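# Move the paper-laden utility cart through a door into a bay

## Task

Push or pull the utility cart through the self-closing door into the next room and leave it parked in the yellow taped bay. All four of its wheels must sit fully inside the tape lines, with none touching the tape. The copy paper case must rest in the cart's top tray without overhanging any edge. The door must be closed when you finish. One or both robots may be used. If any robot tips over or is left leaning, the task fails.

## Robot and tools

Robots: r1 and r2 are identical Hello Robot Stretch 4 units. Each has an omni-wheel base, a lift that rides up a mast, an arm that telescopes forward, a wrist with yaw, pitch and roll, and a two-finger gripper. A robot stands about 1.6 m tall, and its base edge lies no more than 0.23 m from its base origin. A loose object may occasionally get a short shove from outside.

Frames: the base frame sits on the floor under the base centre, with x ahead, y to the left and z up, in metres. hand_pose is given in it: a point between the open fingertips, and the printed value may be somewhat off. The odometry frame is where the base frame was when the scene began. base_odometry counts wheel rotation only, so slip shows up as travel; its heading is in rad, left positive, from -3.142 to 3.142. Each robot reports in its own frames, so only camera images, lidar_m and wrist_depth_mm reveal where the two robots are relative to each other.

move: arguments r1, r2, cameras, blocking. blocking must always be false. A robot's entry may hold base, joints, speeds, pace and contact_limits, or only end_of_arm with the value "enable_torque" (re-powers limp wrist or gripper motors, which then hold still). base is a relative offset from where the base last reported itself (or from its current spot if a move was still running): translate_m forward positive, -2 to 2 m; strafe_m left positive, -2 to 2 m; rotate_rad counter-clockwise positive, -3.2 to 3.2 rad. translate_m and strafe_m may be combined into one straight diagonal drive with no turning; rotate_rad goes alone. joints are absolute targets by name: lift_m 0 to 1.2; arm_m 0 to 0.55; wrist_yaw_rad -1.134 to 4.276 (0 ahead, positive left, 3.14 folded back); wrist_pitch_rad -1.117 to 4.259 (0 level, 1.57 pointing down); wrist_roll_rad -1.117 to 4.259 (positive clockwise viewed from behind the gripper); gripper_m -0.038 to 0.141, the fingertip gap (can be off by up to 0.015; at -0.02 or below the fingers press together). Joint targets outside range get clipped and reported; any other bad value refuses the call, and an unknown key makes it invalid. pace is "slow", "default", "fast" or "max" (base up to 0.1/0.3/0.4/0.6 m/s and 1/2/3/4 rad/s; a raised lift caps base speed, down to 0.3 m/s and 1 rad/s at lift_m 1.2). speeds sets top speed per joint key (not gripper_m). contact_limits, 0 lightest to 1 hardest, default 0.5, applies to arm_m, lift_m, translate_m, strafe_m, rotate_rad and must sit beside its own command; a base limit persists until the next action naming base. Even at 0, arm_m needs a firm 15 to 40 N to stop. cameras lists names such as r1_head_camera, r1_head_left_camera, r1_head_right_camera, r1_wrist_camera (same for r2) or "all".

The call returns within about half a second while the robots keep going. A new move only replaces targets for the robots and parts it names. No single move runs past about 14 s (time_out). A robot not named keeps its old targets and appears under "as last shown" with "not commanded" statuses. The "move" line reports per robot "done" or its worst status. A refused call, or an unrequested stop, cancels the remaining move, wait and finished_scene calls in that reply. A call with no action returns full state, all images and the scene number. The scene keeps running while you compose replies.

wait: seconds from 0 to 10; returns early once any running move finishes. wait(0) shows an "earlier move" line. stop: brakes everything and returns when all are at rest; braked joints may keep pressing, and it re-brakes slack wheels. zoom_image: camera plus region [x0, y0, x1, y1] in pixels from the top-left, up to 504 by 504, on the newest image only. finished_scene: scene number; irreversible, and the goal must hold with no robot help.

Statuses: done, moving, off_target (rested away from target, may still push), contact_stop (held back, goes slack), time_out (target dropped), limit_stop_at_own_body, limit_stop_at_tilt (lean over 6 degrees; lift, arm and wheels go slack), torque_fault (a wrist or gripper motor went limp). on_its_own reports uncommanded behaviour; "held at" is the target, not the reading.

Readings: lidar_m is 12 distances in 30-degree sectors, first straight ahead, going counter-clockwise (4th left, 7th behind, 10th right); "-" means nothing seen or closer than 0.25 m. It sees from about 0.15 m up, sees the other robot, and misses glass and thin legs. wrist_depth_mm is a 7 by 7 grid of depths, 100 to 2000 mm. base_tilt is degrees forward and right, with a fixed bias up to 3 degrees. turned_by_wheels versus turned_by_imu differing by over about 0.1 rad in a move means slip or a hit. motor_effort is percent, bracket is peak; servo_current is mA.

Gripper: to hold, command more than 0.015 below the object's width (about 0.06 below resists tugging); a rising gripper servo_current shows a firm squeeze. Close to -0.02 or less behind a bar or handle. Keep lift_m contact limit at least 0.3 for 2 kg, 0.15 for 1 kg.

Avoid: robot-to-robot pressing (including one gripper pinching the other's fingers, or a base driving into the other robot), since that fails the task. Shared loads risk tipping because two robots' travel can differ by about 3 cm per metre. More than 1 kg held with arm_m above 0.2 while driving, turning or stopping, especially fast, can tip a robot, as can strong steady pulls with a high gripper. Self-collision: gripper over the base with low lift (under 0.2, or 0.45 pointing down), tilted up and rolled, or yaw plus pitch under about -1.1; with the wrist folded back, small tilts or rolls can hit. Never drop things, slam the door or cart, or strike fixed or heavy objects hard.

Each tool is called after "Call:" as name(argument=value, ...) on one line, values as JSON.

## Session

Call:
move(blocking=false)

Scene clock: 0.00 s.
r1.base_odometry: x=+0.000 y=+0.000 heading=+0.000
r1.turned_by_wheels: +0.000
r1.turned_by_imu: +0.000
r1.base_tilt: forward=-1.6 right=+1.3
r1.lidar_m: 1.92 2.25 3.81 1.93 0.97 0.84 0.83 0.93 0.77 0.76 0.93 1.59
r1.base_status: not commanded
r1.joint_positions: lift_m=+0.127 arm_m=+0.000 wrist_yaw_rad=+3.089 wrist_pitch_rad=+0.002 wrist_roll_rad=+0.000 gripper_m=+0.056
r1.joint_status: not commanded
r1.measured_speeds: all 0
r1.motor_effort: lift_m=+20 arm_m=-4 wheel_0=+0 wheel_1=+1 wheel_2=+1
r1.servo_current: wrist_yaw_rad=39 wrist_pitch_rad=46 wrist_roll_rad=65 gripper_m=39
r1.hand_pose: x=-0.1125 y=+0.1024 z=+0.3046 quat_wxyz=(+0.026, -0.001, +0.000, +1.000) (m; r1's base frame)
r1.wrist_depth_mm: 137 138 - - - - - / 113 139 - - - - - / 117 140 224 - - - - / 137 161 - - - - - / - - - - - - - / - - 191 - 187 - - / 842 759 750 788 788 732 768
r2.base_odometry: x=+0.000 y=+0.000 heading=+0.000
r2.turned_by_wheels: +0.000
r2.turned_by_imu: +0.000
r2.base_tilt: forward=-0.6 right=+0.1
r2.lidar_m: 2.02 1.45 1.40 1.49 2.01 2.22 2.34 3.17 1.60 3.62 2.59 2.46
r2.base_status: not commanded
r2.joint_positions: lift_m=+0.295 arm_m=+0.000 wrist_yaw_rad=+3.133 wrist_pitch_rad=+0.002 wrist_roll_rad=+0.000 gripper_m=+0.056
r2.joint_status: not commanded
r2.measured_speeds: all 0
r2.motor_effort: lift_m=+18 arm_m=-4 wheel_0=+0 wheel_1=-1 wheel_2=+0
r2.servo_current: wrist_yaw_rad=46 wrist_pitch_rad=39 wrist_roll_rad=46 gripper_m=59
r2.hand_pose: x=-0.1167 y=+0.0898 z=+0.4727 quat_wxyz=(+0.004, -0.001, +0.000, +1.000) (m; r2's base frame)
r2.wrist_depth_mm: - 140 - - - - - / - 126 150 - - - - / - 130 185 - - - - / 144 143 272 - - - - / 229 - - - - - - / 226 1576 196 1576 190 1618 1464 / 226 1060 1138 - - 1025 1060
pictures: r1_head_camera, r1_head_left_camera, r1_head_right_camera, r1_wrist_camera, r2_head_camera, r2_head_left_camera, r2_head_right_camera, r2_wrist_camera
Images, in order (width x height): r1_head_camera 420x560, r1_head_left_camera 420x672, r1_head_right_camera 420x672, r1_wrist_camera 616x392, r2_head_camera 420x560, r2_head_left_camera 420x672, r2_head_right_camera 420x672, r2_wrist_camera 616x392.

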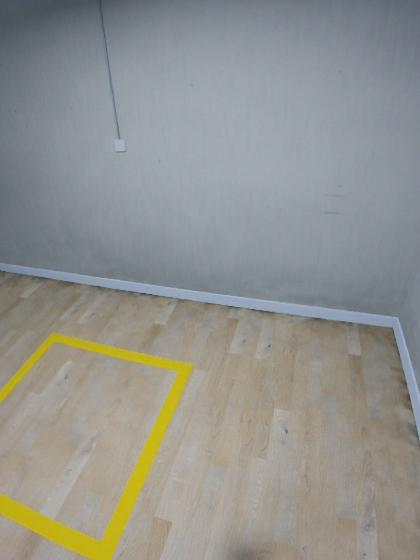

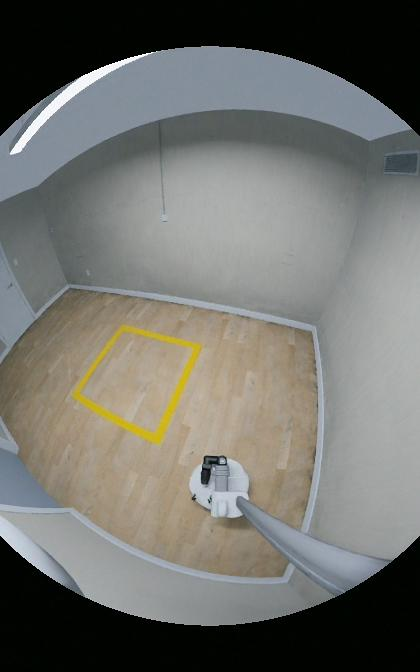

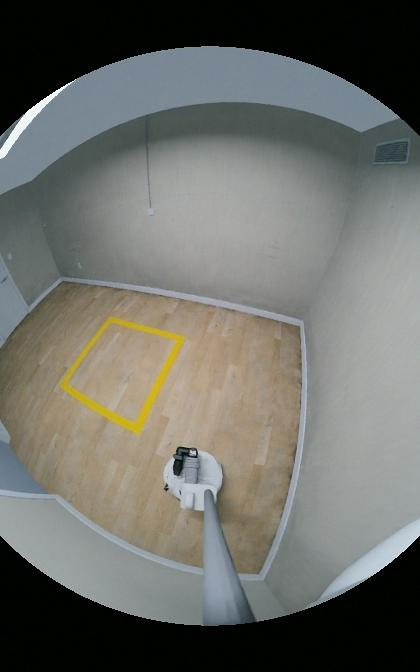

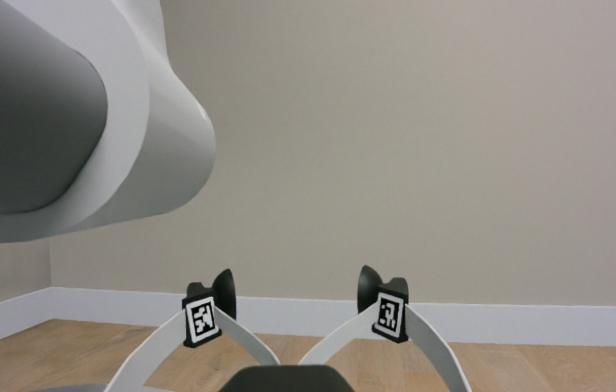

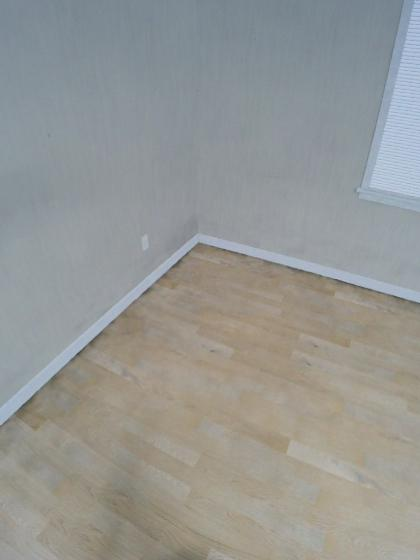

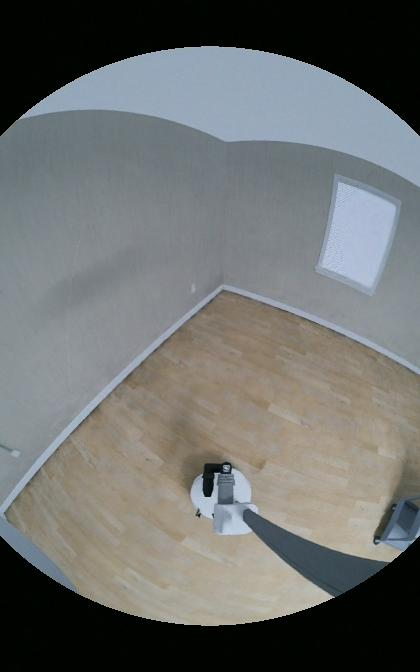

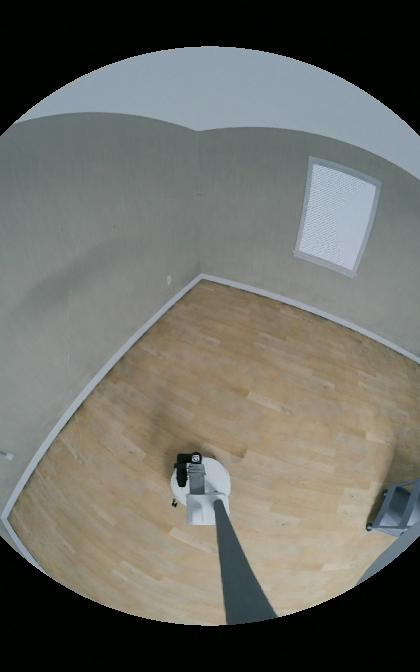

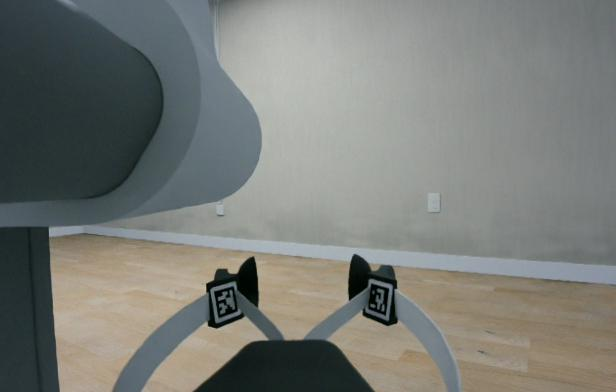

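Call:
move(blocking=false, r1={"base":{"rotate_rad":1.2}}, r2={"base":{"rotate_rad":-1.7}})

Call:
wait(seconds=2.0, cameras=[])

Call:
wait(seconds=1, cameras=["all"])

Scene clock: 4.00 s.
move: r1 moving; r2 moving
r1.base_odometry: x=+0.000 y=+0.000 heading=+0.252
r1.turned_by_wheels: +0.252
r1.turned_by_imu: +0.252
r1.base_tilt: forward=-1.6 right=+1.2
r1.lidar_m: 1.98 2.71 3.66 1.25 0.89 0.80 0.87 0.80 0.77 0.82 1.11 1.92
r1.base_status: rotate_rad moving
r1.joint_positions: lift_m=+0.127 arm_m=+0.000 wrist_yaw_rad=+3.089 wrist_pitch_rad=+0.002 wrist_roll_rad=+0.000 gripper_m=+0.056
r1.joint_status: not commanded
r1.measured_speeds: translate_m=-0.001 strafe_m=-0.001 rotate_rad=+0.980 lift_m=+0.000 arm_m=+0.000 wrist_yaw_rad=+0.000 wrist_pitch_rad=+0.000 wrist_roll_rad=+0.000
r1.motor_effort: lift_m=+20(20) arm_m=-4(4) wheel_0=-8(9) wheel_1=-6(9) wheel_2=-7(7)
r1.servo_current: wrist_yaw_rad=59(59) wrist_pitch_rad=39(46) wrist_roll_rad=46(59) gripper_m=39(39)
r1.hand_pose: x=-0.1125 y=+0.1024 z=+0.3046 quat_wxyz=(+0.026, -0.001, +0.000, +1.000) (m; r1's base frame)
r1.wrist_depth_mm: 136 138 - - - - - / 113 139 - - - - - / 114 140 226 - - - - / 137 160 - - - - - / - - - - - - - / - 1060 190 - 187 - - / 778 750 750 798 750 699 732
r2.base_odometry: x=+0.000 y=+0.000 heading=-0.252
r2.turned_by_wheels: -0.252
r2.turned_by_imu: -0.244
r2.base_tilt: forward=-0.7 right=+0.1
r2.lidar_m: 2.52 1.62 1.40 1.40 1.67 2.23 2.24 2.64 1.59 1.63 2.93 2.49
r2.base_status: rotate_rad moving
r2.joint_positions: lift_m=+0.295 arm_m=+0.000 wrist_yaw_rad=+3.133 wrist_pitch_rad=+0.002 wrist_roll_rad=+0.000 gripper_m=+0.056
r2.joint_status: not commanded
r2.measured_speeds: translate_m=+0.000 strafe_m=+0.000 rotate_rad=-0.974 lift_m=+0.000 arm_m=+0.000 wrist_yaw_rad=+0.000 wrist_pitch_rad=+0.000 wrist_roll_rad=+0.000
r2.motor_effort: lift_m=+18(18) arm_m=-4(4) wheel_0=+8(9) wheel_1=+8(10) wheel_2=+9(11)
r2.servo_current: wrist_yaw_rad=33(52) wrist_pitch_rad=39(46) wrist_roll_rad=52(52) gripper_m=39(59)
r2.hand_pose: x=-0.1167 y=+0.0898 z=+0.4727 quat_wxyz=(+0.004, -0.001, +0.000, +1.000) (m; r2's base frame)
r2.wrist_depth_mm: - 141 - - - - - / - 127 150 - - - - / - 130 184 - - - - / 144 143 272 - - - - / 229 - - - - - - / 227 1576 196 1576 190 1661 1464 / 226 1060 1138 - - 1060 1060
pictures: none

Scene clock: 5.33 s.
earlier move: r1 done; r2 moving
r1.base_odometry: x=+0.000 y=+0.000 heading=+1.200
r1.turned_by_wheels: +0.948
r1.turned_by_imu: +0.953
r1.base_tilt: forward=-1.6 right=+1.3
r1.lidar_m: 3.90 1.54 0.93 0.82 0.85 0.82 0.77 0.75 1.00 1.89 1.97 2.45
r1.base_status: done
r1.joint_positions: lift_m=+0.127 arm_m=+0.000 wrist_yaw_rad=+3.089 wrist_pitch_rad=+0.002 wrist_roll_rad=+0.000 gripper_m=+0.056
r1.joint_status: not commanded
r1.measured_speeds: all 0
r1.motor_effort: lift_m=+20(20) arm_m=-4(4) wheel_0=-2(10) wheel_1=-2(9) wheel_2=+0(8)
r1.servo_current: wrist_yaw_rad=65(65) wrist_pitch_rad=39(52) wrist_roll_rad=59(65) gripper_m=39(46)
r1.hand_pose: x=-0.1125 y=+0.1024 z=+0.3046 quat_wxyz=(+0.026, -0.001, +0.000, +1.000) (m; r1's base frame)
r1.wrist_depth_mm: 136 139 - - - - - / 113 139 - - - - - / 117 139 229 - - - - / 137 162 - - - - - / - - - - - - - / - - 191 - 188 - - / 788 163 750 798 778 778 778
r2.base_odometry: x=+0.000 y=+0.000 heading=-1.699
r2.turned_by_wheels: -1.447
r2.turned_by_imu: -1.409
r2.base_tilt: forward=-0.7 right=+0.0
r2.lidar_m: 1.72 2.70 2.49 2.31 1.56 1.42 1.44 1.80 2.23 2.28 2.88 1.60
r2.base_status: rotate_rad moving
r2.joint_positions: lift_m=+0.295 arm_m=+0.000 wrist_yaw_rad=+3.133 wrist_pitch_rad=+0.002 wrist_roll_rad=+0.000 gripper_m=+0.056
r2.joint_status: not commanded
r2.measured_speeds: translate_m=+0.000 strafe_m=+0.000 rotate_rad=-0.050 lift_m=+0.000 arm_m=+0.000 wrist_yaw_rad=+0.000 wrist_pitch_rad=+0.000 wrist_roll_rad=+0.000
r2.motor_effort: lift_m=+18(18) arm_m=-4(4) wheel_0=+0(11) wheel_1=+4(11) wheel_2=+4(11)
r2.servo_current: wrist_yaw_rad=46(59) wrist_pitch_rad=33(46) wrist_roll_rad=46(52) gripper_m=46(59)
r2.hand_pose: x=-0.1167 y=+0.0898 z=+0.4727 quat_wxyz=(+0.004, -0.001, +0.000, +1.000) (m; r2's base frame)
r2.wrist_depth_mm: - 140 - - - - - / - 126 141 - - - - / - 129 184 - - - - / 144 143 208 - - - - / 230 - - - - - - / 227 1576 194 1336 190 - - / 226 1042 1138 - - 1025 1060
wait: 1.33 of 2 s (r1 has come to rest)
pictures: none
No camera images: "cameras" was empty.

Scene clock: 5.63 s.
earlier move: r2 done
r1.base_odometry: x=+0.000 y=+0.000 heading=+1.200
r1.turned_by_wheels: +0.000
r1.turned_by_imu: +0.000
r1.base_tilt: forward=-1.6 right=+1.3
r1.lidar_m: 3.92 1.53 0.93 0.83 0.85 0.85 0.76 0.78 1.00 1.92 1.94 2.48
r1.base_status: done
r1.joint_positions: lift_m=+0.127 arm_m=+0.000 wrist_yaw_rad=+3.089 wrist_pitch_rad=+0.002 wrist_roll_rad=+0.000 gripper_m=+0.056
r1.joint_status: not commanded
r1.measured_speeds: all 0
r1.motor_effort: lift_m=+20(20) arm_m=-4(4) wheel_0=-2(10) wheel_1=-1(9) wheel_2=+0(8)
r1.servo_current: wrist_yaw_rad=52(65) wrist_pitch_rad=39(52) wrist_roll_rad=39(65) gripper_m=39(46)
r1.hand_pose: x=-0.1125 y=+0.1024 z=+0.3046 quat_wxyz=(+0.026, -0.001, +0.000, +1.000) (m; r1's base frame)
r1.wrist_depth_mm: 136 138 - - - - - / 113 139 - - - - - / 118 139 229 - - - - / 137 162 - - - - - / - - - - - - - / - - 190 - 187 - - / 778 163 750 809 788 778 768
r2.base_odometry: x=+0.000 y=+0.000 heading=-1.699
r2.turned_by_wheels: +0.000
r2.turned_by_imu: +0.000
r2.base_tilt: forward=-0.7 right=+0.1
r2.lidar_m: 1.71 2.72 2.49 2.28 1.55 1.40 1.44 1.82 2.23 2.27 2.89 1.58
r2.base_status: done
r2.joint_positions: lift_m=+0.295 arm_m=+0.000 wrist_yaw_rad=+3.133 wrist_pitch_rad=+0.002 wrist_roll_rad=+0.000 gripper_m=+0.056
r2.joint_status: not commanded
r2.measured_speeds: all 0
r2.motor_effort: lift_m=+18(18) arm_m=-3(4) wheel_0=+3(11) wheel_1=+4(11) wheel_2=+5(11)
r2.servo_current: wrist_yaw_rad=46(59) wrist_pitch_rad=46(46) wrist_roll_rad=39(52) gripper_m=52(59)
r2.hand_pose: x=-0.1167 y=+0.0898 z=+0.4727 quat_wxyz=(+0.004, -0.001, +0.000, +1.000) (m; r2's base frame)
r2.wrist_depth_mm: - 140 - - - - - / - 126 141 - - - - / - 130 185 - - - - / 144 143 207 - - - - / 230 - - - - - - / 228 1576 194 1308 190 - - / 226 1060 1118 - - 1042 1060
wait: 0.30 of 1 s (r2 has come to rest)
pictures: r1_head_camera, r1_head_left_camera, r1_head_right_camera, r1_wrist_camera, r2_head_camera, r2_head_left_camera, r2_head_right_camera, r2_wrist_camera
Images, in order (width x height): r1_head_camera 420x560, r1_head_left_camera 420x672, r1_head_right_camera 420x672, r1_wrist_camera 616x392, r2_head_camera 420x560, r2_head_left_camera 420x672, r2_head_right_camera 420x672, r2_wrist_camera 616x392.

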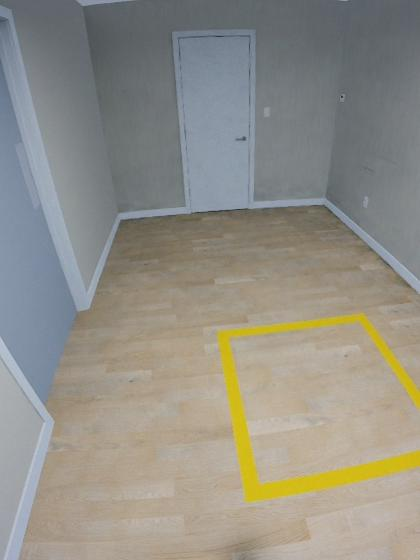

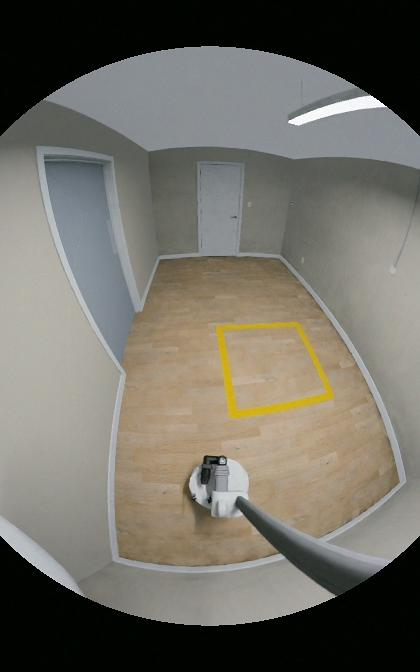

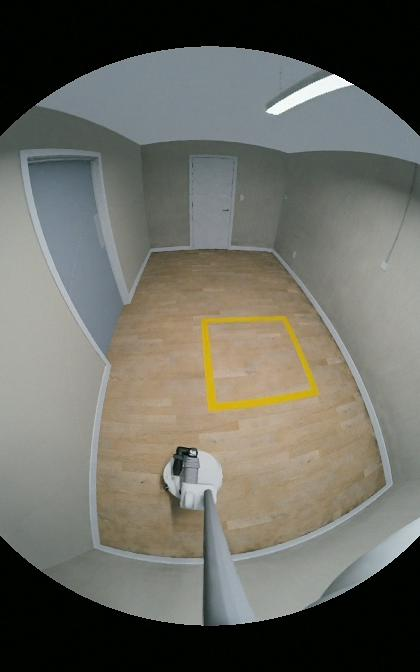

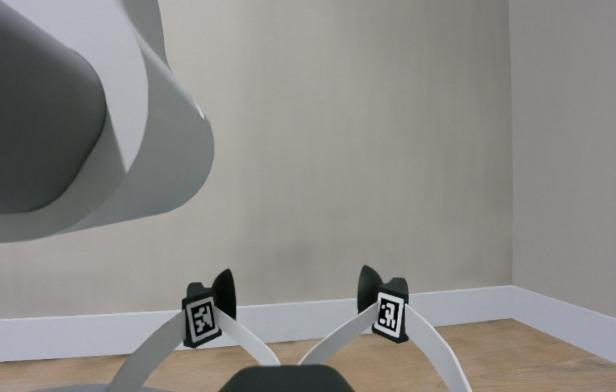

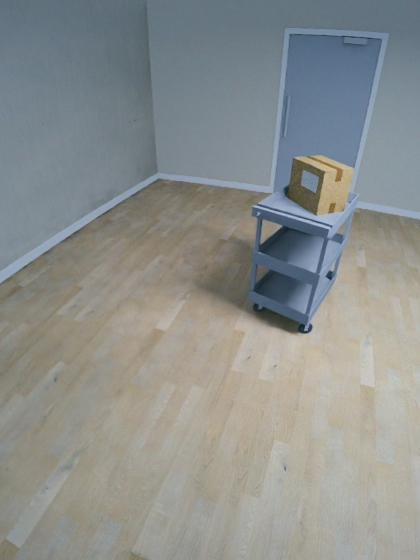

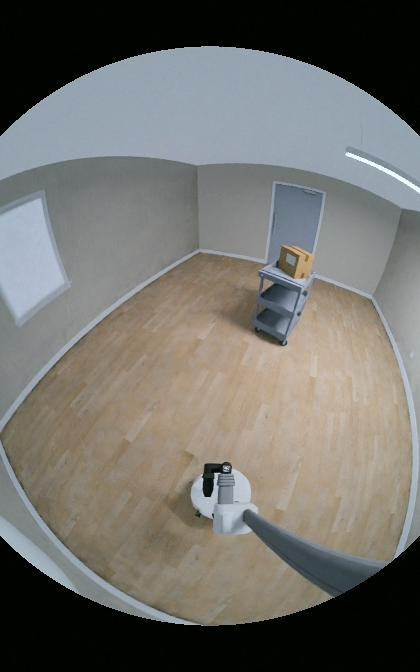

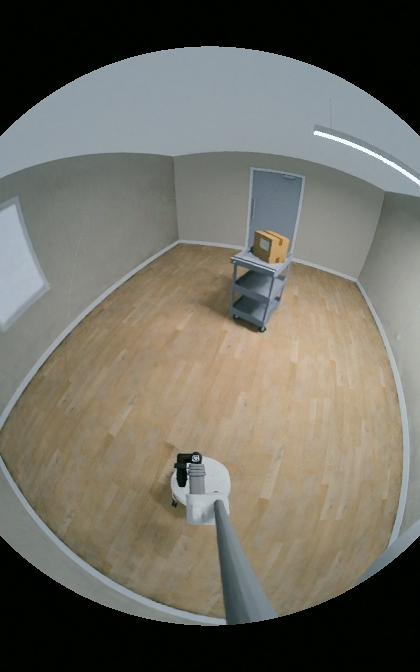

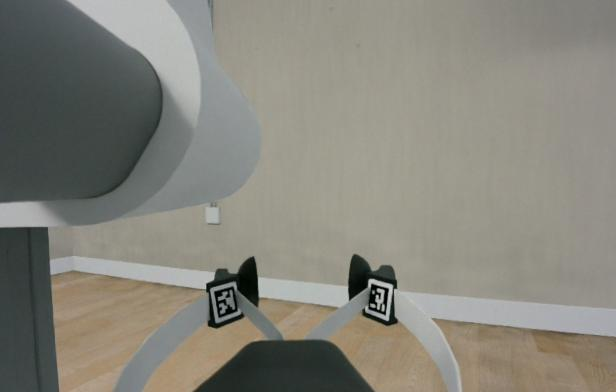

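Call:
zoom_image(camera="r2_head_camera", region=[210, 10, 420, 350])

Call:
zoom_image(camera="r1_head_camera", region=[0, 0, 260, 400])

Call:
zoom_image(camera="r1_head_left_camera", region=[20, 130, 240, 400])

Call:
zoom_image(camera="r2_head_left_camera", region=[220, 160, 360, 360])

Scaled by 1.482 from the camera's 420x560 image, which has a finer 1200x1600 frame.

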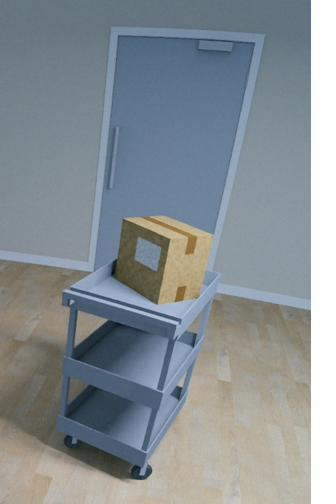

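Scaled by 1.260 from the camera's 420x560 image, which has a finer 600x800 frame.

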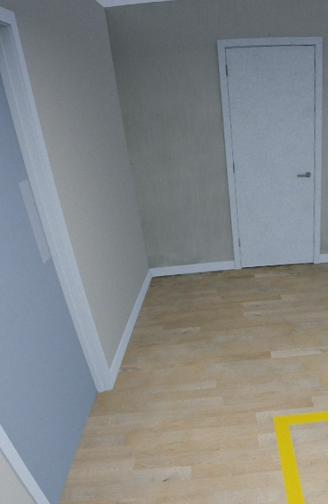

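Scaled by 1.867 from the camera's 420x672 image, which has a finer 600x960 frame.

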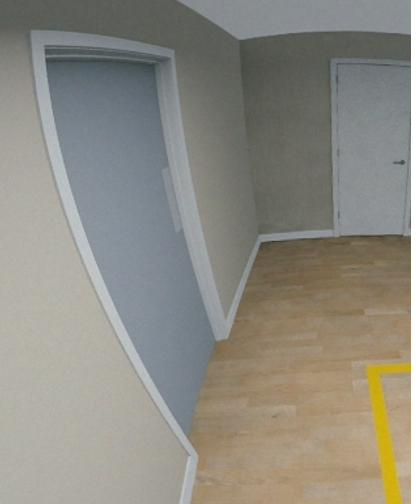

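Scaled by 2.520 from the camera's 420x672 image, which has a finer 600x960 frame.

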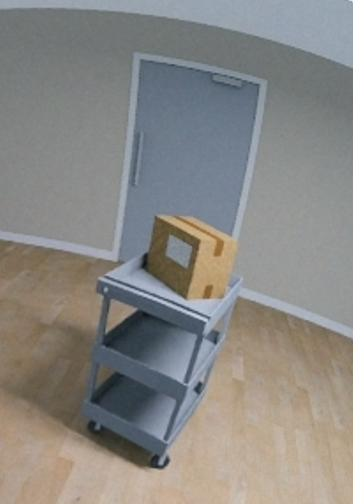

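Call:
move(blocking=false, r2={"base":{"translate_m":0.5,"strafe_m":-0.5},"joints":{"lift_m":0.9}}, r1={"base":{"rotate_rad":0.4}})

Call:
wait(seconds=3)

Call:
wait(seconds=3, cameras=["all"])

Scene clock: 28.50 s.
move: r1 moving; r2 moving
r1.base_odometry: x=+0.000 y=+0.000 heading=+1.447
r1.turned_by_wheels: +0.247
r1.turned_by_imu: +0.248
r1.base_tilt: forward=-1.6 right=+1.2
r1.lidar_m: 2.32 1.08 0.86 0.84 0.91 0.79 0.78 0.86 1.31 1.94 2.08 3.14
r1.base_status: rotate_rad moving
r1.joint_positions: lift_m=+0.127 arm_m=+0.000 wrist_yaw_rad=+3.089 wrist_pitch_rad=+0.002 wrist_roll_rad=+0.000 gripper_m=+0.056
r1.joint_status: not commanded
r1.measured_speeds: translate_m=+0.000 strafe_m=-0.002 rotate_rad=+0.843 lift_m=+0.000 arm_m=+0.000 wrist_yaw_rad=+0.000 wrist_pitch_rad=+0.000 wrist_roll_rad=+0.000
r1.motor_effort: lift_m=+20(20) arm_m=-4(4) wheel_0=-4(9) wheel_1=-4(9) wheel_2=-3(7)
r1.servo_current: wrist_yaw_rad=46(52) wrist_pitch_rad=39(46) wrist_roll_rad=26(65) gripper_m=39(46)
r1.hand_pose: x=-0.1125 y=+0.1024 z=+0.3046 quat_wxyz=(+0.026, -0.001, +0.000, +1.000) (m; r1's base frame)
r1.wrist_depth_mm: 136 138 - - - - - / 113 139 - - - - - / 118 140 229 - - - - / 137 162 - - - - - / - - - - - - - / - - 190 - 187 - - / 798 715 759 143 741 778 820
r2.base_odometry: x=-0.025 y=-0.020 heading=-1.700
r2.turned_by_wheels: -0.001
r2.turned_by_imu: +0.000
r2.base_tilt: forward=-0.7 right=+0.1
r2.lidar_m: 1.69 2.75 2.51 2.35 1.57 1.43 1.47 1.84 2.22 2.24 2.83 1.59
r2.base_status: translate_m moving; strafe_m moving
r2.joint_positions: lift_m=+0.333 arm_m=+0.000 wrist_yaw_rad=+3.133 wrist_pitch_rad=+0.002 wrist_roll_rad=+0.000 gripper_m=+0.056
r2.joint_status: lift_m moving
r2.measured_speeds: translate_m=+0.088 strafe_m=-0.090 rotate_rad=-0.006 lift_m=+0.146 arm_m=+0.000 wrist_yaw_rad=+0.000 wrist_pitch_rad=+0.000 wrist_roll_rad=+0.000
r2.motor_effort: lift_m=+22(26) arm_m=-3(4) wheel_0=+10(12) wheel_1=-6(7) wheel_2=-11(12)
r2.servo_current: wrist_yaw_rad=52(52) wrist_pitch_rad=33(46) wrist_roll_rad=46(52) gripper_m=52(52)
r2.hand_pose: x=-0.1167 y=+0.0898 z=+0.5104 quat_wxyz=(+0.004, -0.001, +0.000, +1.000) (m; r2's base frame)
r2.wrist_depth_mm: - 140 - - - - - / - 126 142 - - - - / - 129 185 - - - - / 144 144 208 - - - - / 230 - - - - - - / 227 1661 195 1366 190 - - / 225 1138 1205 - - 1098 1118
pictures: none

Scene clock: 29.20 s.
earlier move: r1 done; r2 moving
r1.base_odometry: x=+0.000 y=+0.000 heading=+1.599
r1.turned_by_wheels: +0.153
r1.turned_by_imu: +0.154
r1.base_tilt: forward=-1.6 right=+1.3
r1.lidar_m: 1.87 0.98 0.83 0.85 0.90 0.78 0.78 0.91 1.66 1.95 2.27 3.93
r1.base_status: done
r1.joint_positions: lift_m=+0.127 arm_m=+0.000 wrist_yaw_rad=+3.089 wrist_pitch_rad=+0.002 wrist_roll_rad=+0.000 gripper_m=+0.056
r1.joint_status: not commanded
r1.measured_speeds: all 0
r1.motor_effort: lift_m=+20(20) arm_m=-4(4) wheel_0=-2(9) wheel_1=+0(9) wheel_2=+0(7)
r1.servo_current: wrist_yaw_rad=46(65) wrist_pitch_rad=39(52) wrist_roll_rad=52(65) gripper_m=46(46)
r1.hand_pose: x=-0.1125 y=+0.1024 z=+0.3046 quat_wxyz=(+0.026, -0.001, +0.000, +1.000) (m; r1's base frame)
r1.wrist_depth_mm: 137 138 - - - - - / 113 139 - - - - - / 118 140 229 - - - - / 137 162 - - - - - / - - - - - - - / - - 190 - 187 - - / 842 768 750 143 750 699 759
r2.base_odometry: x=-0.148 y=-0.114 heading=-1.700
r2.turned_by_wheels: +0.000
r2.turned_by_imu: +0.000
r2.base_tilt: forward=-0.7 right=+0.1
r2.lidar_m: 1.53 2.80 2.57 2.58 1.73 1.58 1.62 2.04 2.16 2.20 2.78 1.40
r2.base_status: translate_m moving; strafe_m moving
r2.joint_positions: lift_m=+0.506 arm_m=+0.000 wrist_yaw_rad=+3.133 wrist_pitch_rad=+0.002 wrist_roll_rad=+0.000 gripper_m=+0.056
r2.joint_status: lift_m moving
r2.measured_speeds: translate_m=+0.215 strafe_m=-0.213 rotate_rad=-0.005 lift_m=+0.300 arm_m=+0.000 wrist_yaw_rad=+0.000 wrist_pitch_rad=+0.000 wrist_roll_rad=+0.000
r2.motor_effort: lift_m=+25(26) arm_m=-4(4) wheel_0=+7(13) wheel_1=-6(8) wheel_2=-11(13)
r2.servo_current: wrist_yaw_rad=65(65) wrist_pitch_rad=39(46) wrist_roll_rad=46(52) gripper_m=46(52)
r2.hand_pose: x=-0.1167 y=+0.0898 z=+0.6834 quat_wxyz=(+0.004, -0.001, +0.000, +1.000) (m; r2's base frame)
r2.wrist_depth_mm: - 140 - - - - - / - 127 141 - - - - / - 130 185 - - - - / 144 144 228 - - - - / 230 - - - - - - / 228 - 196 - 188 - - / 226 1464 1618 - - - -
wait: 0.70 of 3 s (r1 has come to rest)
pictures: none

Scene clock: 31.80 s.
earlier move: r2 done
r1.base_odometry: x=+0.000 y=+0.000 heading=+1.599
r1.turned_by_wheels: +0.000
r1.turned_by_imu: +0.000
r1.base_tilt: forward=-1.6 right=+1.3
r1.lidar_m: 1.90 0.99 0.85 0.83 0.90 0.77 0.77 0.92 1.60 1.95 2.25 3.91
r1.base_status: done
r1.joint_positions: lift_m=+0.127 arm_m=+0.000 wrist_yaw_rad=+3.089 wrist_pitch_rad=+0.002 wrist_roll_rad=+0.000 gripper_m=+0.056
r1.joint_status: not commanded
r1.measured_speeds: all 0
r1.motor_effort: lift_m=+20(20) arm_m=-4(4) wheel_0=-3(9) wheel_1=+0(9) wheel_2=+0(7)
r1.servo_current: wrist_yaw_rad=46(72) wrist_pitch_rad=39(52) wrist_roll_rad=33(65) gripper_m=39(52)
r1.hand_pose: x=-0.1125 y=+0.1024 z=+0.3046 quat_wxyz=(+0.026, -0.001, +0.000, +1.000) (m; r1's base frame)
r1.wrist_depth_mm: 136 138 - - - - - / 113 139 - - - - - / 117 139 228 - - - - / 137 162 - - - - - / - - - - - - - / - - 190 - 187 - - / 854 741 741 143 741 699 768
r2.base_odometry: x=-0.560 y=-0.432 heading=-1.700
r2.turned_by_wheels: +0.000
r2.turned_by_imu: +0.001
r2.base_tilt: forward=-0.6 right=+0.0
r2.lidar_m: 0.98 3.00 2.74 2.82 2.23 2.04 2.10 2.14 1.96 1.99 2.53 1.13
r2.base_status: done
r2.joint_positions: lift_m=+0.900 arm_m=+0.000 wrist_yaw_rad=+3.133 wrist_pitch_rad=+0.002 wrist_roll_rad=+0.000 gripper_m=+0.056
r2.joint_status: all done
r2.measured_speeds: all 0
r2.motor_effort: lift_m=+21(26) arm_m=-4(4) wheel_0=+1(13) wheel_1=-3(8) wheel_2=-3(13)
r2.servo_current: wrist_yaw_rad=46(65) wrist_pitch_rad=33(46) wrist_roll_rad=59(59) gripper_m=52(52)
r2.hand_pose: x=-0.1167 y=+0.0898 z=+1.0775 quat_wxyz=(+0.004, -0.001, +0.000, +1.000) (m; r2's base frame)
r2.wrist_depth_mm: - 141 - - - - - / - 126 150 - - - - / - 130 185 - - - - / 144 144 273 - - - - / 229 - - - - - - / 228 - 196 - 191 - - / 226 - - - - - -
wait: 2.60 of 3 s (r2 has come to rest)
pictures: r1_head_camera, r1_head_left_camera, r1_head_right_camera, r1_wrist_camera, r2_head_camera, r2_head_left_camera, r2_head_right_camera, r2_wrist_camera
Images, in order (width x height): r1_head_camera 420x560, r1_head_left_camera 420x672, r1_head_right_camera 420x672, r1_wrist_camera 616x392, r2_head_camera 420x560, r2_head_left_camera 420x672, r2_head_right_camera 420x672, r2_wrist_camera 616x392.

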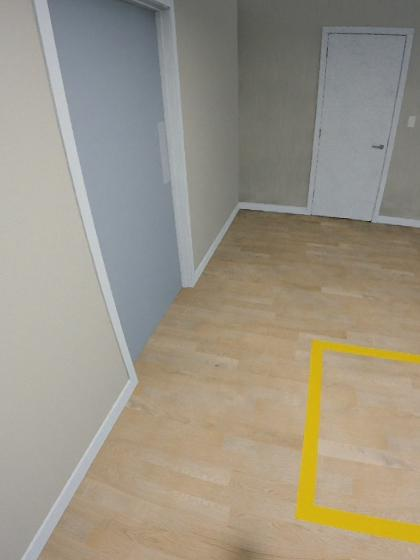

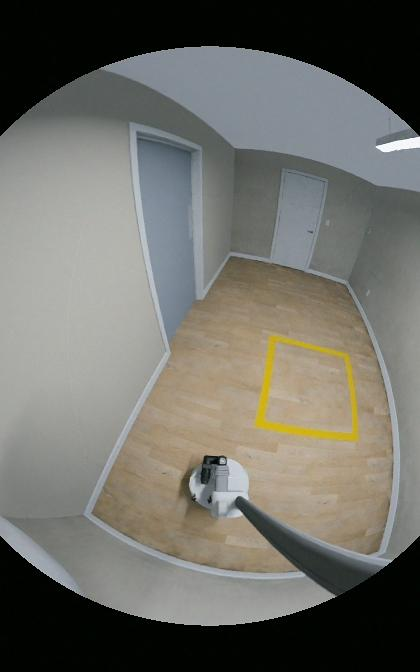

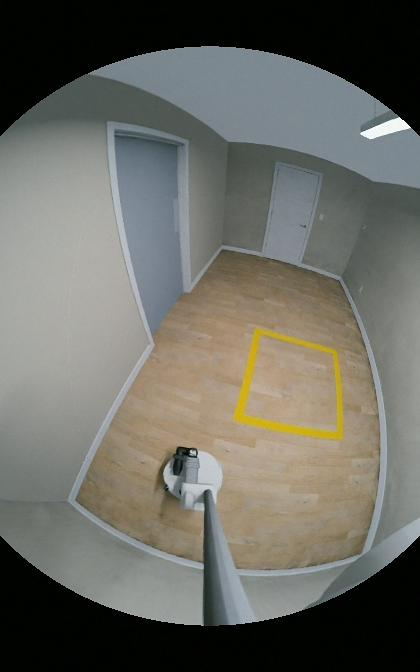

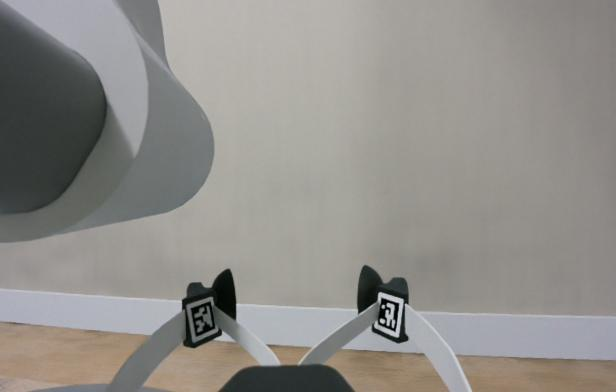

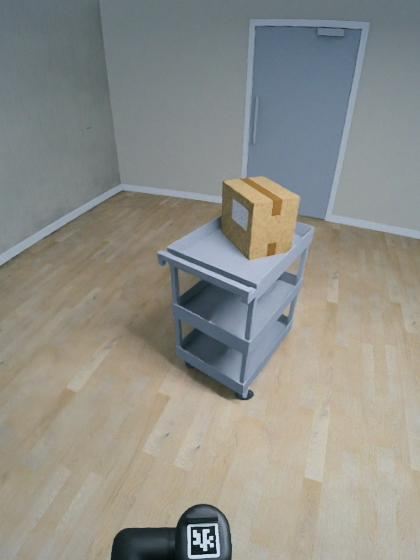

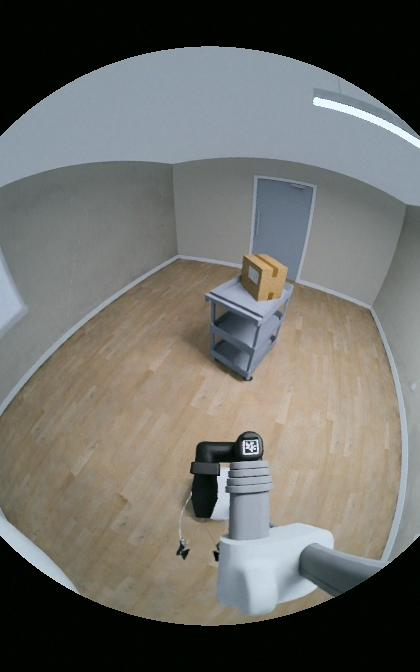

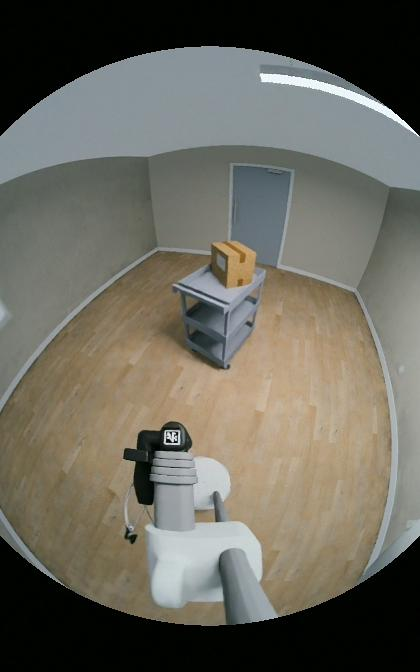

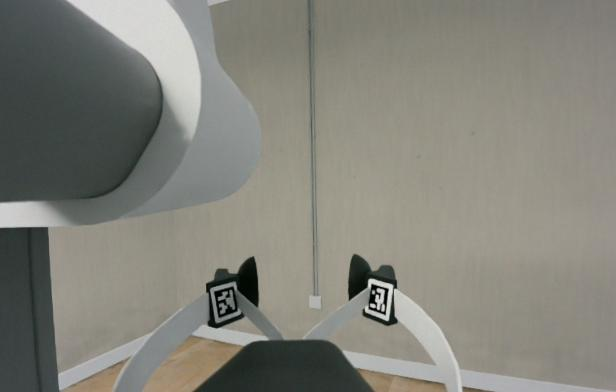

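Call:
zoom_image(camera="r2_head_camera", region=[140, 150, 330, 410])

Scaled by 1.938 from the camera's 420x560 image, which has a finer 1200x1600 frame.

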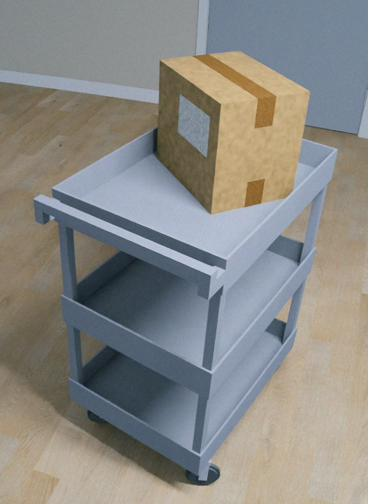

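Call:
move(blocking=false, r2={"base":{"rotate_rad":-0.38}})

Call:
wait(seconds=2, cameras=["r2_head_camera","r2_head_left_camera","r2_head_right_camera"])

Scene clock: 74.70 s.
move: r2 moving
r1: as last shown
r1.lidar_m: 1.87 0.98 0.83 0.82 0.91 0.76 0.78 0.92 1.66 1.96 2.26 3.91
r1.motor_effort: lift_m=+20(20) arm_m=-4(4) wheel_0=-3(3) wheel_1=+0(1) wheel_2=+0(0)
r1.servo_current: wrist_yaw_rad=52(52) wrist_pitch_rad=46(46) wrist_roll_rad=26(59) gripper_m=46(46)
r1.wrist_depth_mm: 136 138 - - - - - / 113 139 - - - - - / 118 140 229 - - - - / 137 162 - - - - - / - - - - - - - / - - 190 - 187 - - / 854 750 741 143 741 699 768
r2.base_odometry: x=-0.560 y=-0.432 heading=-1.933
r2.turned_by_wheels: -0.233
r2.turned_by_imu: -0.226
r2.base_tilt: forward=-0.7 right=+0.1
r2.lidar_m: 0.98 1.18 2.79 2.74 2.54 2.08 2.05 2.30 1.97 1.96 2.15 3.48
r2.base_status: rotate_rad moving
r2.joint_positions: lift_m=+0.900 arm_m=+0.000 wrist_yaw_rad=+3.133 wrist_pitch_rad=+0.002 wrist_roll_rad=+0.000 gripper_m=+0.056
r2.joint_status: not commanded
r2.measured_speeds: translate_m=+0.000 strafe_m=+0.000 rotate_rad=-0.793 lift_m=+0.000 arm_m=+0.000 wrist_yaw_rad=+0.000 wrist_pitch_rad=+0.000 wrist_roll_rad=+0.000
r2.motor_effort: lift_m=+21(21) arm_m=-4(4) wheel_0=+9(9) wheel_1=+7(9) wheel_2=+7(10)
r2.servo_current: wrist_yaw_rad=46(52) wrist_pitch_rad=39(46) wrist_roll_rad=46(52) gripper_m=52(52)
r2.hand_pose: x=-0.1167 y=+0.0898 z=+1.0775 quat_wxyz=(+0.004, -0.001, +0.000, +1.000) (m; r2's base frame)
r2.wrist_depth_mm: - 141 - - - - - / - 126 150 - - - - / - 129 185 - - - - / 144 144 271 - - - - / 229 - - - - - - / 228 - 196 - 191 - - / 225 - - - - - -
pictures: none

Scene clock: 75.40 s.
earlier move: r2 done
r1.base_odometry: x=+0.000 y=+0.000 heading=+1.599
r1.turned_by_wheels: +0.000
r1.turned_by_imu: +0.000
r1.base_tilt: forward=-1.6 right=+1.2
r1.lidar_m: 1.88 0.98 0.83 0.83 0.91 0.76 0.77 0.92 1.62 1.96 2.27 3.90
r1.base_status: not commanded
r1.joint_positions: lift_m=+0.127 arm_m=+0.000 wrist_yaw_rad=+3.089 wrist_pitch_rad=+0.002 wrist_roll_rad=+0.000 gripper_m=+0.056
r1.joint_status: not commanded
r1.measured_speeds: all 0
r1.motor_effort: lift_m=+20(20) arm_m=-4(4) wheel_0=-3(3) wheel_1=-1(1) wheel_2=+0(0)
r1.servo_current: wrist_yaw_rad=39(65) wrist_pitch_rad=39(52) wrist_roll_rad=65(65) gripper_m=39(46)
r1.hand_pose: x=-0.1125 y=+0.1024 z=+0.3046 quat_wxyz=(+0.026, -0.001, +0.000, +1.000) (m; r1's base frame)
r1.wrist_depth_mm: 136 138 - - - - - / 114 139 - - - - - / 117 140 228 - - - - / 137 161 - - - - - / - - - - - - - / - - 190 - 187 - - / 842 750 759 143 750 691 759
r2.base_odometry: x=-0.560 y=-0.432 heading=-2.079
r2.turned_by_wheels: -0.146
r2.turned_by_imu: -0.142
r2.base_tilt: forward=-0.7 right=+0.1
r2.lidar_m: 0.97 1.02 2.90 2.75 2.85 2.16 2.06 2.15 2.04 1.96 2.08 2.90
r2.base_status: done
r2.joint_positions: lift_m=+0.900 arm_m=+0.000 wrist_yaw_rad=+3.133 wrist_pitch_rad=+0.002 wrist_roll_rad=+0.000 gripper_m=+0.056
r2.joint_status: not commanded
r2.measured_speeds: all 0
r2.motor_effort: lift_m=+21(21) arm_m=-4(4) wheel_0=+3(9) wheel_1=+3(9) wheel_2=+6(10)
r2.servo_current: wrist_yaw_rad=46(52) wrist_pitch_rad=46(46) wrist_roll_rad=46(52) gripper_m=46(52)
r2.hand_pose: x=-0.1167 y=+0.0898 z=+1.0775 quat_wxyz=(+0.004, -0.001, +0.000, +1.000) (m; r2's base frame)
r2.wrist_depth_mm: - 141 - - - - - / - 127 151 - - - - / - 129 185 - - - - / 144 144 263 - - - - / 229 - - - - - - / 227 - 196 - 191 - - / 224 - - - - - -
wait: 0.70 of 2 s (r2 has come to rest)
pictures: r2_head_camera, r2_head_left_camera, r2_head_right_camera
Images, in order (width x height): r2_head_camera 420x560, r2_head_left_camera 420x672, r2_head_right_camera 420x672.

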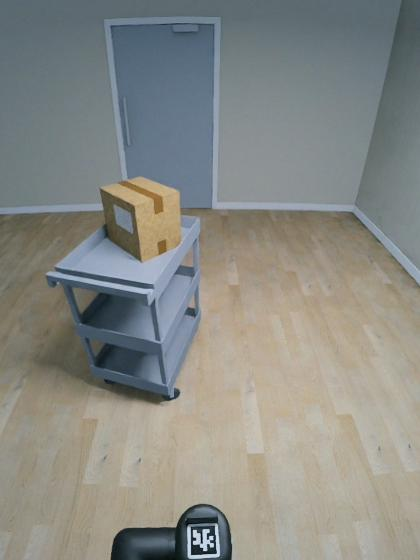

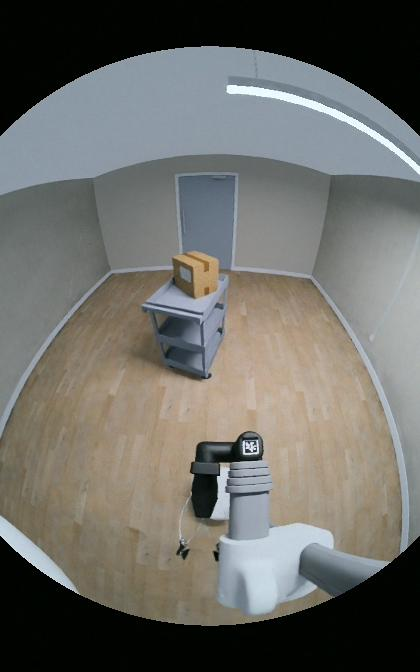

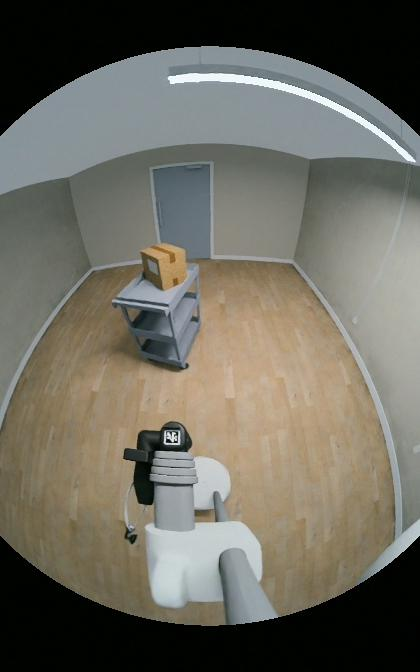

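Call:
move(blocking=false, r2={"base":{"strafe_m":-0.45}})

Call:
wait(seconds=4, cameras=["r2_head_camera"])

Call:
move(blocking=false, r2={"base":{"translate_m":1.6}})

Call:
wait(seconds=8, cameras=["r2_head_camera","r2_head_left_camera","r2_head_right_camera"])

Scene clock: 106.50 s.
move: r2 moving
r1: as last shown
r1.base_tilt: forward=-1.6 right=+1.3
r1.lidar_m: 1.86 0.98 0.84 0.85 0.87 0.78 0.77 0.90 1.64 1.94 2.26 3.91
r1.motor_effort: lift_m=+20(20) arm_m=-4(4) wheel_0=-3(3) wheel_1=+0(1) wheel_2=+0(0)
r1.servo_current: wrist_yaw_rad=59(65) wrist_pitch_rad=39(46) wrist_roll_rad=39(59) gripper_m=39(39)
r1.wrist_depth_mm: 136 139 - - - - - / 113 139 - - - - - / 118 139 229 - - - - / 137 161 - - - - - / - - - - - - - / - - 190 - 187 - - / 842 750 750 143 741 699 759
r2.base_odometry: x=-0.592 y=-0.414 heading=-2.079
r2.turned_by_wheels: +0.000
r2.turned_by_imu: +0.000
r2.base_tilt: forward=-0.7 right=+0.0
r2.lidar_m: 0.98 1.00 2.90 2.80 2.87 2.12 2.08 2.18 2.01 1.93 2.01 2.86
r2.base_status: strafe_m moving
r2.joint_positions: lift_m=+0.900 arm_m=+0.000 wrist_yaw_rad=+3.133 wrist_pitch_rad=+0.002 wrist_roll_rad=+0.000 gripper_m=+0.056
r2.joint_status: not commanded
r2.measured_speeds: translate_m=+0.000 strafe_m=-0.140 rotate_rad=+0.003 lift_m=+0.000 arm_m=+0.000 wrist_yaw_rad=+0.000 wrist_pitch_rad=+0.000 wrist_roll_rad=+0.000
r2.motor_effort: lift_m=+21(21) arm_m=-4(4) wheel_0=+6(13) wheel_1=-11(11) wheel_2=+0(3)
r2.servo_current: wrist_yaw_rad=59(59) wrist_pitch_rad=33(46) wrist_roll_rad=52(52) gripper_m=46(52)
r2.hand_pose: x=-0.1167 y=+0.0898 z=+1.0775 quat_wxyz=(+0.004, -0.001, +0.000, +1.000) (m; r2's base frame)
r2.wrist_depth_mm: - 140 - - - - - / - 126 151 - - - - / - 130 185 - - - - / 144 143 265 - - - - / 230 - - - - - - / 228 - 196 - 191 - - / 225 - - - - - -
pictures: none

Scene clock: 108.83 s.
earlier move: r2 done
r1.base_odometry: x=+0.000 y=+0.000 heading=+1.599
r1.turned_by_wheels: +0.000
r1.turned_by_imu: +0.000
r1.base_tilt: forward=-1.6 right=+1.3
r1.lidar_m: 1.85 0.98 0.84 0.83 0.91 0.75 0.78 0.91 1.67 1.93 2.26 3.92
r1.base_status: not commanded
r1.joint_positions: lift_m=+0.127 arm_m=+0.000 wrist_yaw_rad=+3.089 wrist_pitch_rad=+0.002 wrist_roll_rad=+0.000 gripper_m=+0.056
r1.joint_status: not commanded
r1.measured_speeds: all 0
r1.motor_effort: lift_m=+20(20) arm_m=-4(4) wheel_0=-3(3) wheel_1=-1(1) wheel_2=+0(0)
r1.servo_current: wrist_yaw_rad=52(72) wrist_pitch_rad=39(52) wrist_roll_rad=46(72) gripper_m=46(46)
r1.hand_pose: x=-0.1125 y=+0.1024 z=+0.3046 quat_wxyz=(+0.026, -0.001, +0.000, +1.000) (m; r1's base frame)
r1.wrist_depth_mm: 136 139 - - - - - / 113 139 - - - - - / 117 140 229 - - - - / 137 161 - - - - - / - - - - - - - / - - 191 - 188 - - / 854 741 750 143 741 699 759
r2.base_odometry: x=-0.953 y=-0.213 heading=-2.079
r2.turned_by_wheels: +0.000
r2.turned_by_imu: +0.000
r2.base_tilt: forward=-0.7 right=+0.1
r2.lidar_m: 1.69 1.15 3.36 3.20 2.89 2.15 2.07 2.09 1.57 1.51 1.59 2.26
r2.base_status: done
r2.joint_positions: lift_m=+0.900 arm_m=+0.000 wrist_yaw_rad=+3.133 wrist_pitch_rad=+0.002 wrist_roll_rad=+0.000 gripper_m=+0.056
r2.joint_status: not commanded
r2.measured_speeds: all 0
r2.motor_effort: lift_m=+21(21) arm_m=-4(4) wheel_0=+1(14) wheel_1=-2(12) wheel_2=-1(3)
r2.servo_current: wrist_yaw_rad=52(59) wrist_pitch_rad=33(46) wrist_roll_rad=52(65) gripper_m=46(59)
r2.hand_pose: x=-0.1167 y=+0.0898 z=+1.0775 quat_wxyz=(+0.004, -0.001, +0.000, +1.000) (m; r2's base frame)
r2.wrist_depth_mm: - 141 - - - - - / - 125 156 - - - - / - 129 191 - - - - / 144 143 267 - - - - / 228 - - - - - - / 226 - 196 - 191 - - / 224 - - - - - -
wait: 2.33 of 4 s (r2 has come to rest)
pictures: r2_head_camera
Images, in order (width x height): r2_head_camera 420x560.

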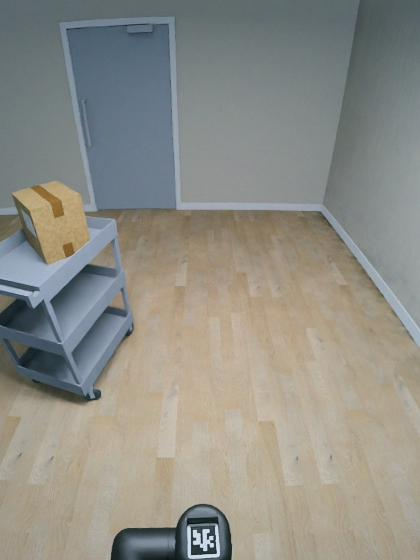

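Scene clock: 109.33 s.
move: r2 moving
r1: as last shown
r1.lidar_m: 1.88 0.98 0.82 0.84 0.91 0.77 0.78 0.91 1.64 1.94 2.28 3.92
r1.motor_effort: lift_m=+20(20) arm_m=-4(4) wheel_0=-3(3) wheel_1=+0(0) wheel_2=+0(0)
r1.servo_current: wrist_yaw_rad=39(59) wrist_pitch_rad=46(46) wrist_roll_rad=52(59) gripper_m=39(52)
r1.wrist_depth_mm: 136 138 - - - - - / 113 139 - - - - - / 118 140 229 - - - - / 137 162 - - - - - / - - - - - - - / - - 190 - 187 - - / 842 750 750 143 759 691 768
r2.base_odometry: x=-0.968 y=-0.240 heading=-2.079
r2.turned_by_wheels: +0.000
r2.turned_by_imu: +0.000
r2.base_tilt: forward=-0.7 right=+0.1
r2.lidar_m: 3.68 1.09 3.33 3.17 2.91 2.18 2.11 2.14 1.55 1.53 1.60 2.24
r2.base_status: translate_m moving
r2.joint_positions: lift_m=+0.900 arm_m=+0.000 wrist_yaw_rad=+3.133 wrist_pitch_rad=+0.002 wrist_roll_rad=+0.000 gripper_m=+0.056
r2.joint_status: not commanded
r2.measured_speeds: translate_m=+0.121 strafe_m=-0.001 rotate_rad=+0.000 lift_m=+0.000 arm_m=+0.000 wrist_yaw_rad=+0.000 wrist_pitch_rad=+0.000 wrist_roll_rad=+0.000
r2.motor_effort: lift_m=+21(21) arm_m=-4(4) wheel_0=+7(10) wheel_1=+7(8) wheel_2=-13(14)
r2.servo_current: wrist_yaw_rad=46(52) wrist_pitch_rad=46(46) wrist_roll_rad=52(59) gripper_m=39(59)
r2.hand_pose: x=-0.1167 y=+0.0898 z=+1.0775 quat_wxyz=(+0.004, -0.001, +0.000, +1.000) (m; r2's base frame)
r2.wrist_depth_mm: - 140 - - - - - / - 124 145 - - - - / - 128 187 - - - - / 144 144 262 - - - - / 227 - - - - - - / 218 - 196 - 191 - - / 223 - - - - - -
pictures: none

Scene clock: 115.67 s.
earlier move: r2 done
r1.base_odometry: x=+0.000 y=+0.000 heading=+1.599
r1.turned_by_wheels: +0.000
r1.turned_by_imu: +0.000
r1.base_tilt: forward=-1.6 right=+1.2
r1.lidar_m: 1.88 0.98 0.84 0.82 0.91 0.78 0.76 0.93 1.64 1.95 2.28 3.91
r1.base_status: not commanded
r1.joint_positions: lift_m=+0.127 arm_m=+0.000 wrist_yaw_rad=+3.089 wrist_pitch_rad=+0.002 wrist_roll_rad=+0.000 gripper_m=+0.056
r1.joint_status: not commanded
r1.measured_speeds: all 0
r1.motor_effort: lift_m=+20(20) arm_m=-4(4) wheel_0=-3(4) wheel_1=+0(1) wheel_2=+0(0)
r1.servo_current: wrist_yaw_rad=39(72) wrist_pitch_rad=39(52) wrist_roll_rad=46(72) gripper_m=39(52)
r1.hand_pose: x=-0.1125 y=+0.1024 z=+0.3046 quat_wxyz=(+0.026, -0.001, +0.000, +1.000) (m; r1's base frame)
r1.wrist_depth_mm: 136 139 - - - - - / 113 139 - - - - - / 117 140 229 - - - - / 137 161 - - - - - / - - - - - - - / - - 190 - 188 - - / 854 750 750 143 750 699 759
r2.base_odometry: x=-1.731 y=-1.611 heading=-2.079
r2.turned_by_wheels: +0.000
r2.turned_by_imu: +0.003
r2.base_tilt: forward=-0.7 right=+0.1
r2.lidar_m: 2.13 2.26 3.13 0.39 0.47 0.89 3.73 2.18 1.62 1.55 1.66 2.21
r2.base_status: done
r2.joint_positions: lift_m=+0.900 arm_m=+0.000 wrist_yaw_rad=+3.133 wrist_pitch_rad=+0.002 wrist_roll_rad=+0.000 gripper_m=+0.056
r2.joint_status: not commanded
r2.measured_speeds: all 0
r2.motor_effort: lift_m=+20(21) arm_m=-4(4) wheel_0=+2(10) wheel_1=+2(9) wheel_2=-3(14)
r2.servo_current: wrist_yaw_rad=65(65) wrist_pitch_rad=39(52) wrist_roll_rad=52(65) gripper_m=46(59)
r2.hand_pose: x=-0.1167 y=+0.0898 z=+1.0776 quat_wxyz=(+0.004, -0.001, +0.000, +1.000) (m; r2's base frame)
r2.wrist_depth_mm: - 141 - - - - - / - 126 151 - - - - / - 129 185 - - - - / 144 144 265 - - - - / 229 - - - - - - / 228 - 196 - 190 - - / 225 - - - - - -
wait: 6.33 of 8 s (r2 has come to rest)
pictures: r2_head_camera, r2_head_left_camera, r2_head_right_camera
Images, in order (width x height): r2_head_camera 420x560, r2_head_left_camera 420x672, r2_head_right_camera 420x672.

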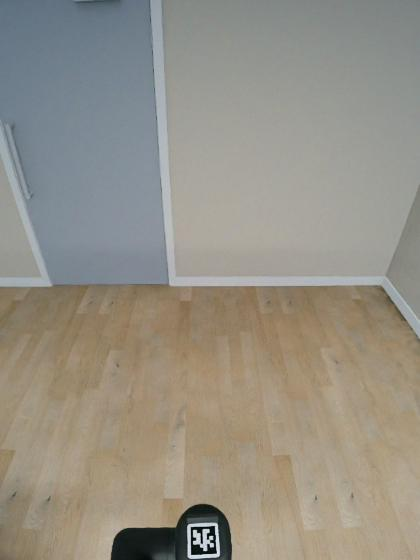

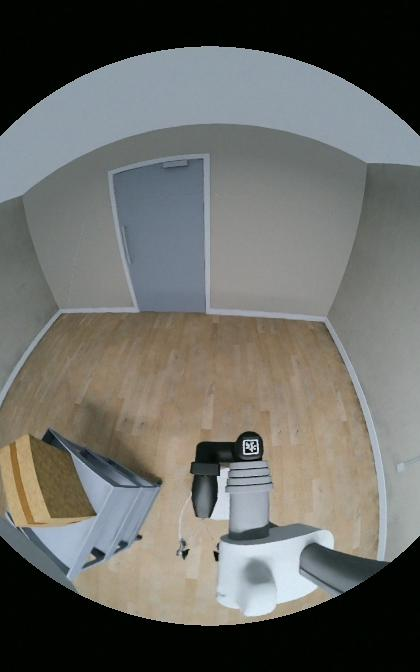

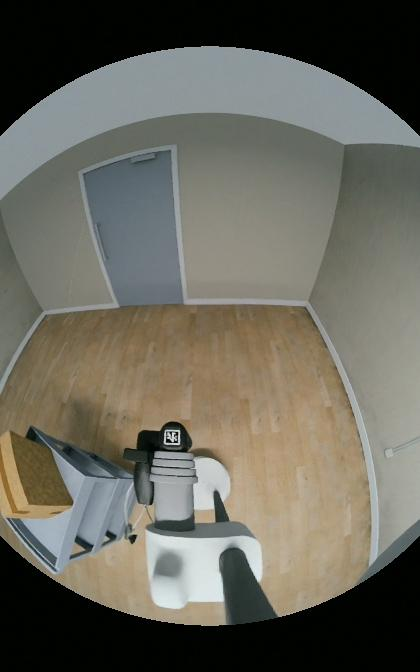

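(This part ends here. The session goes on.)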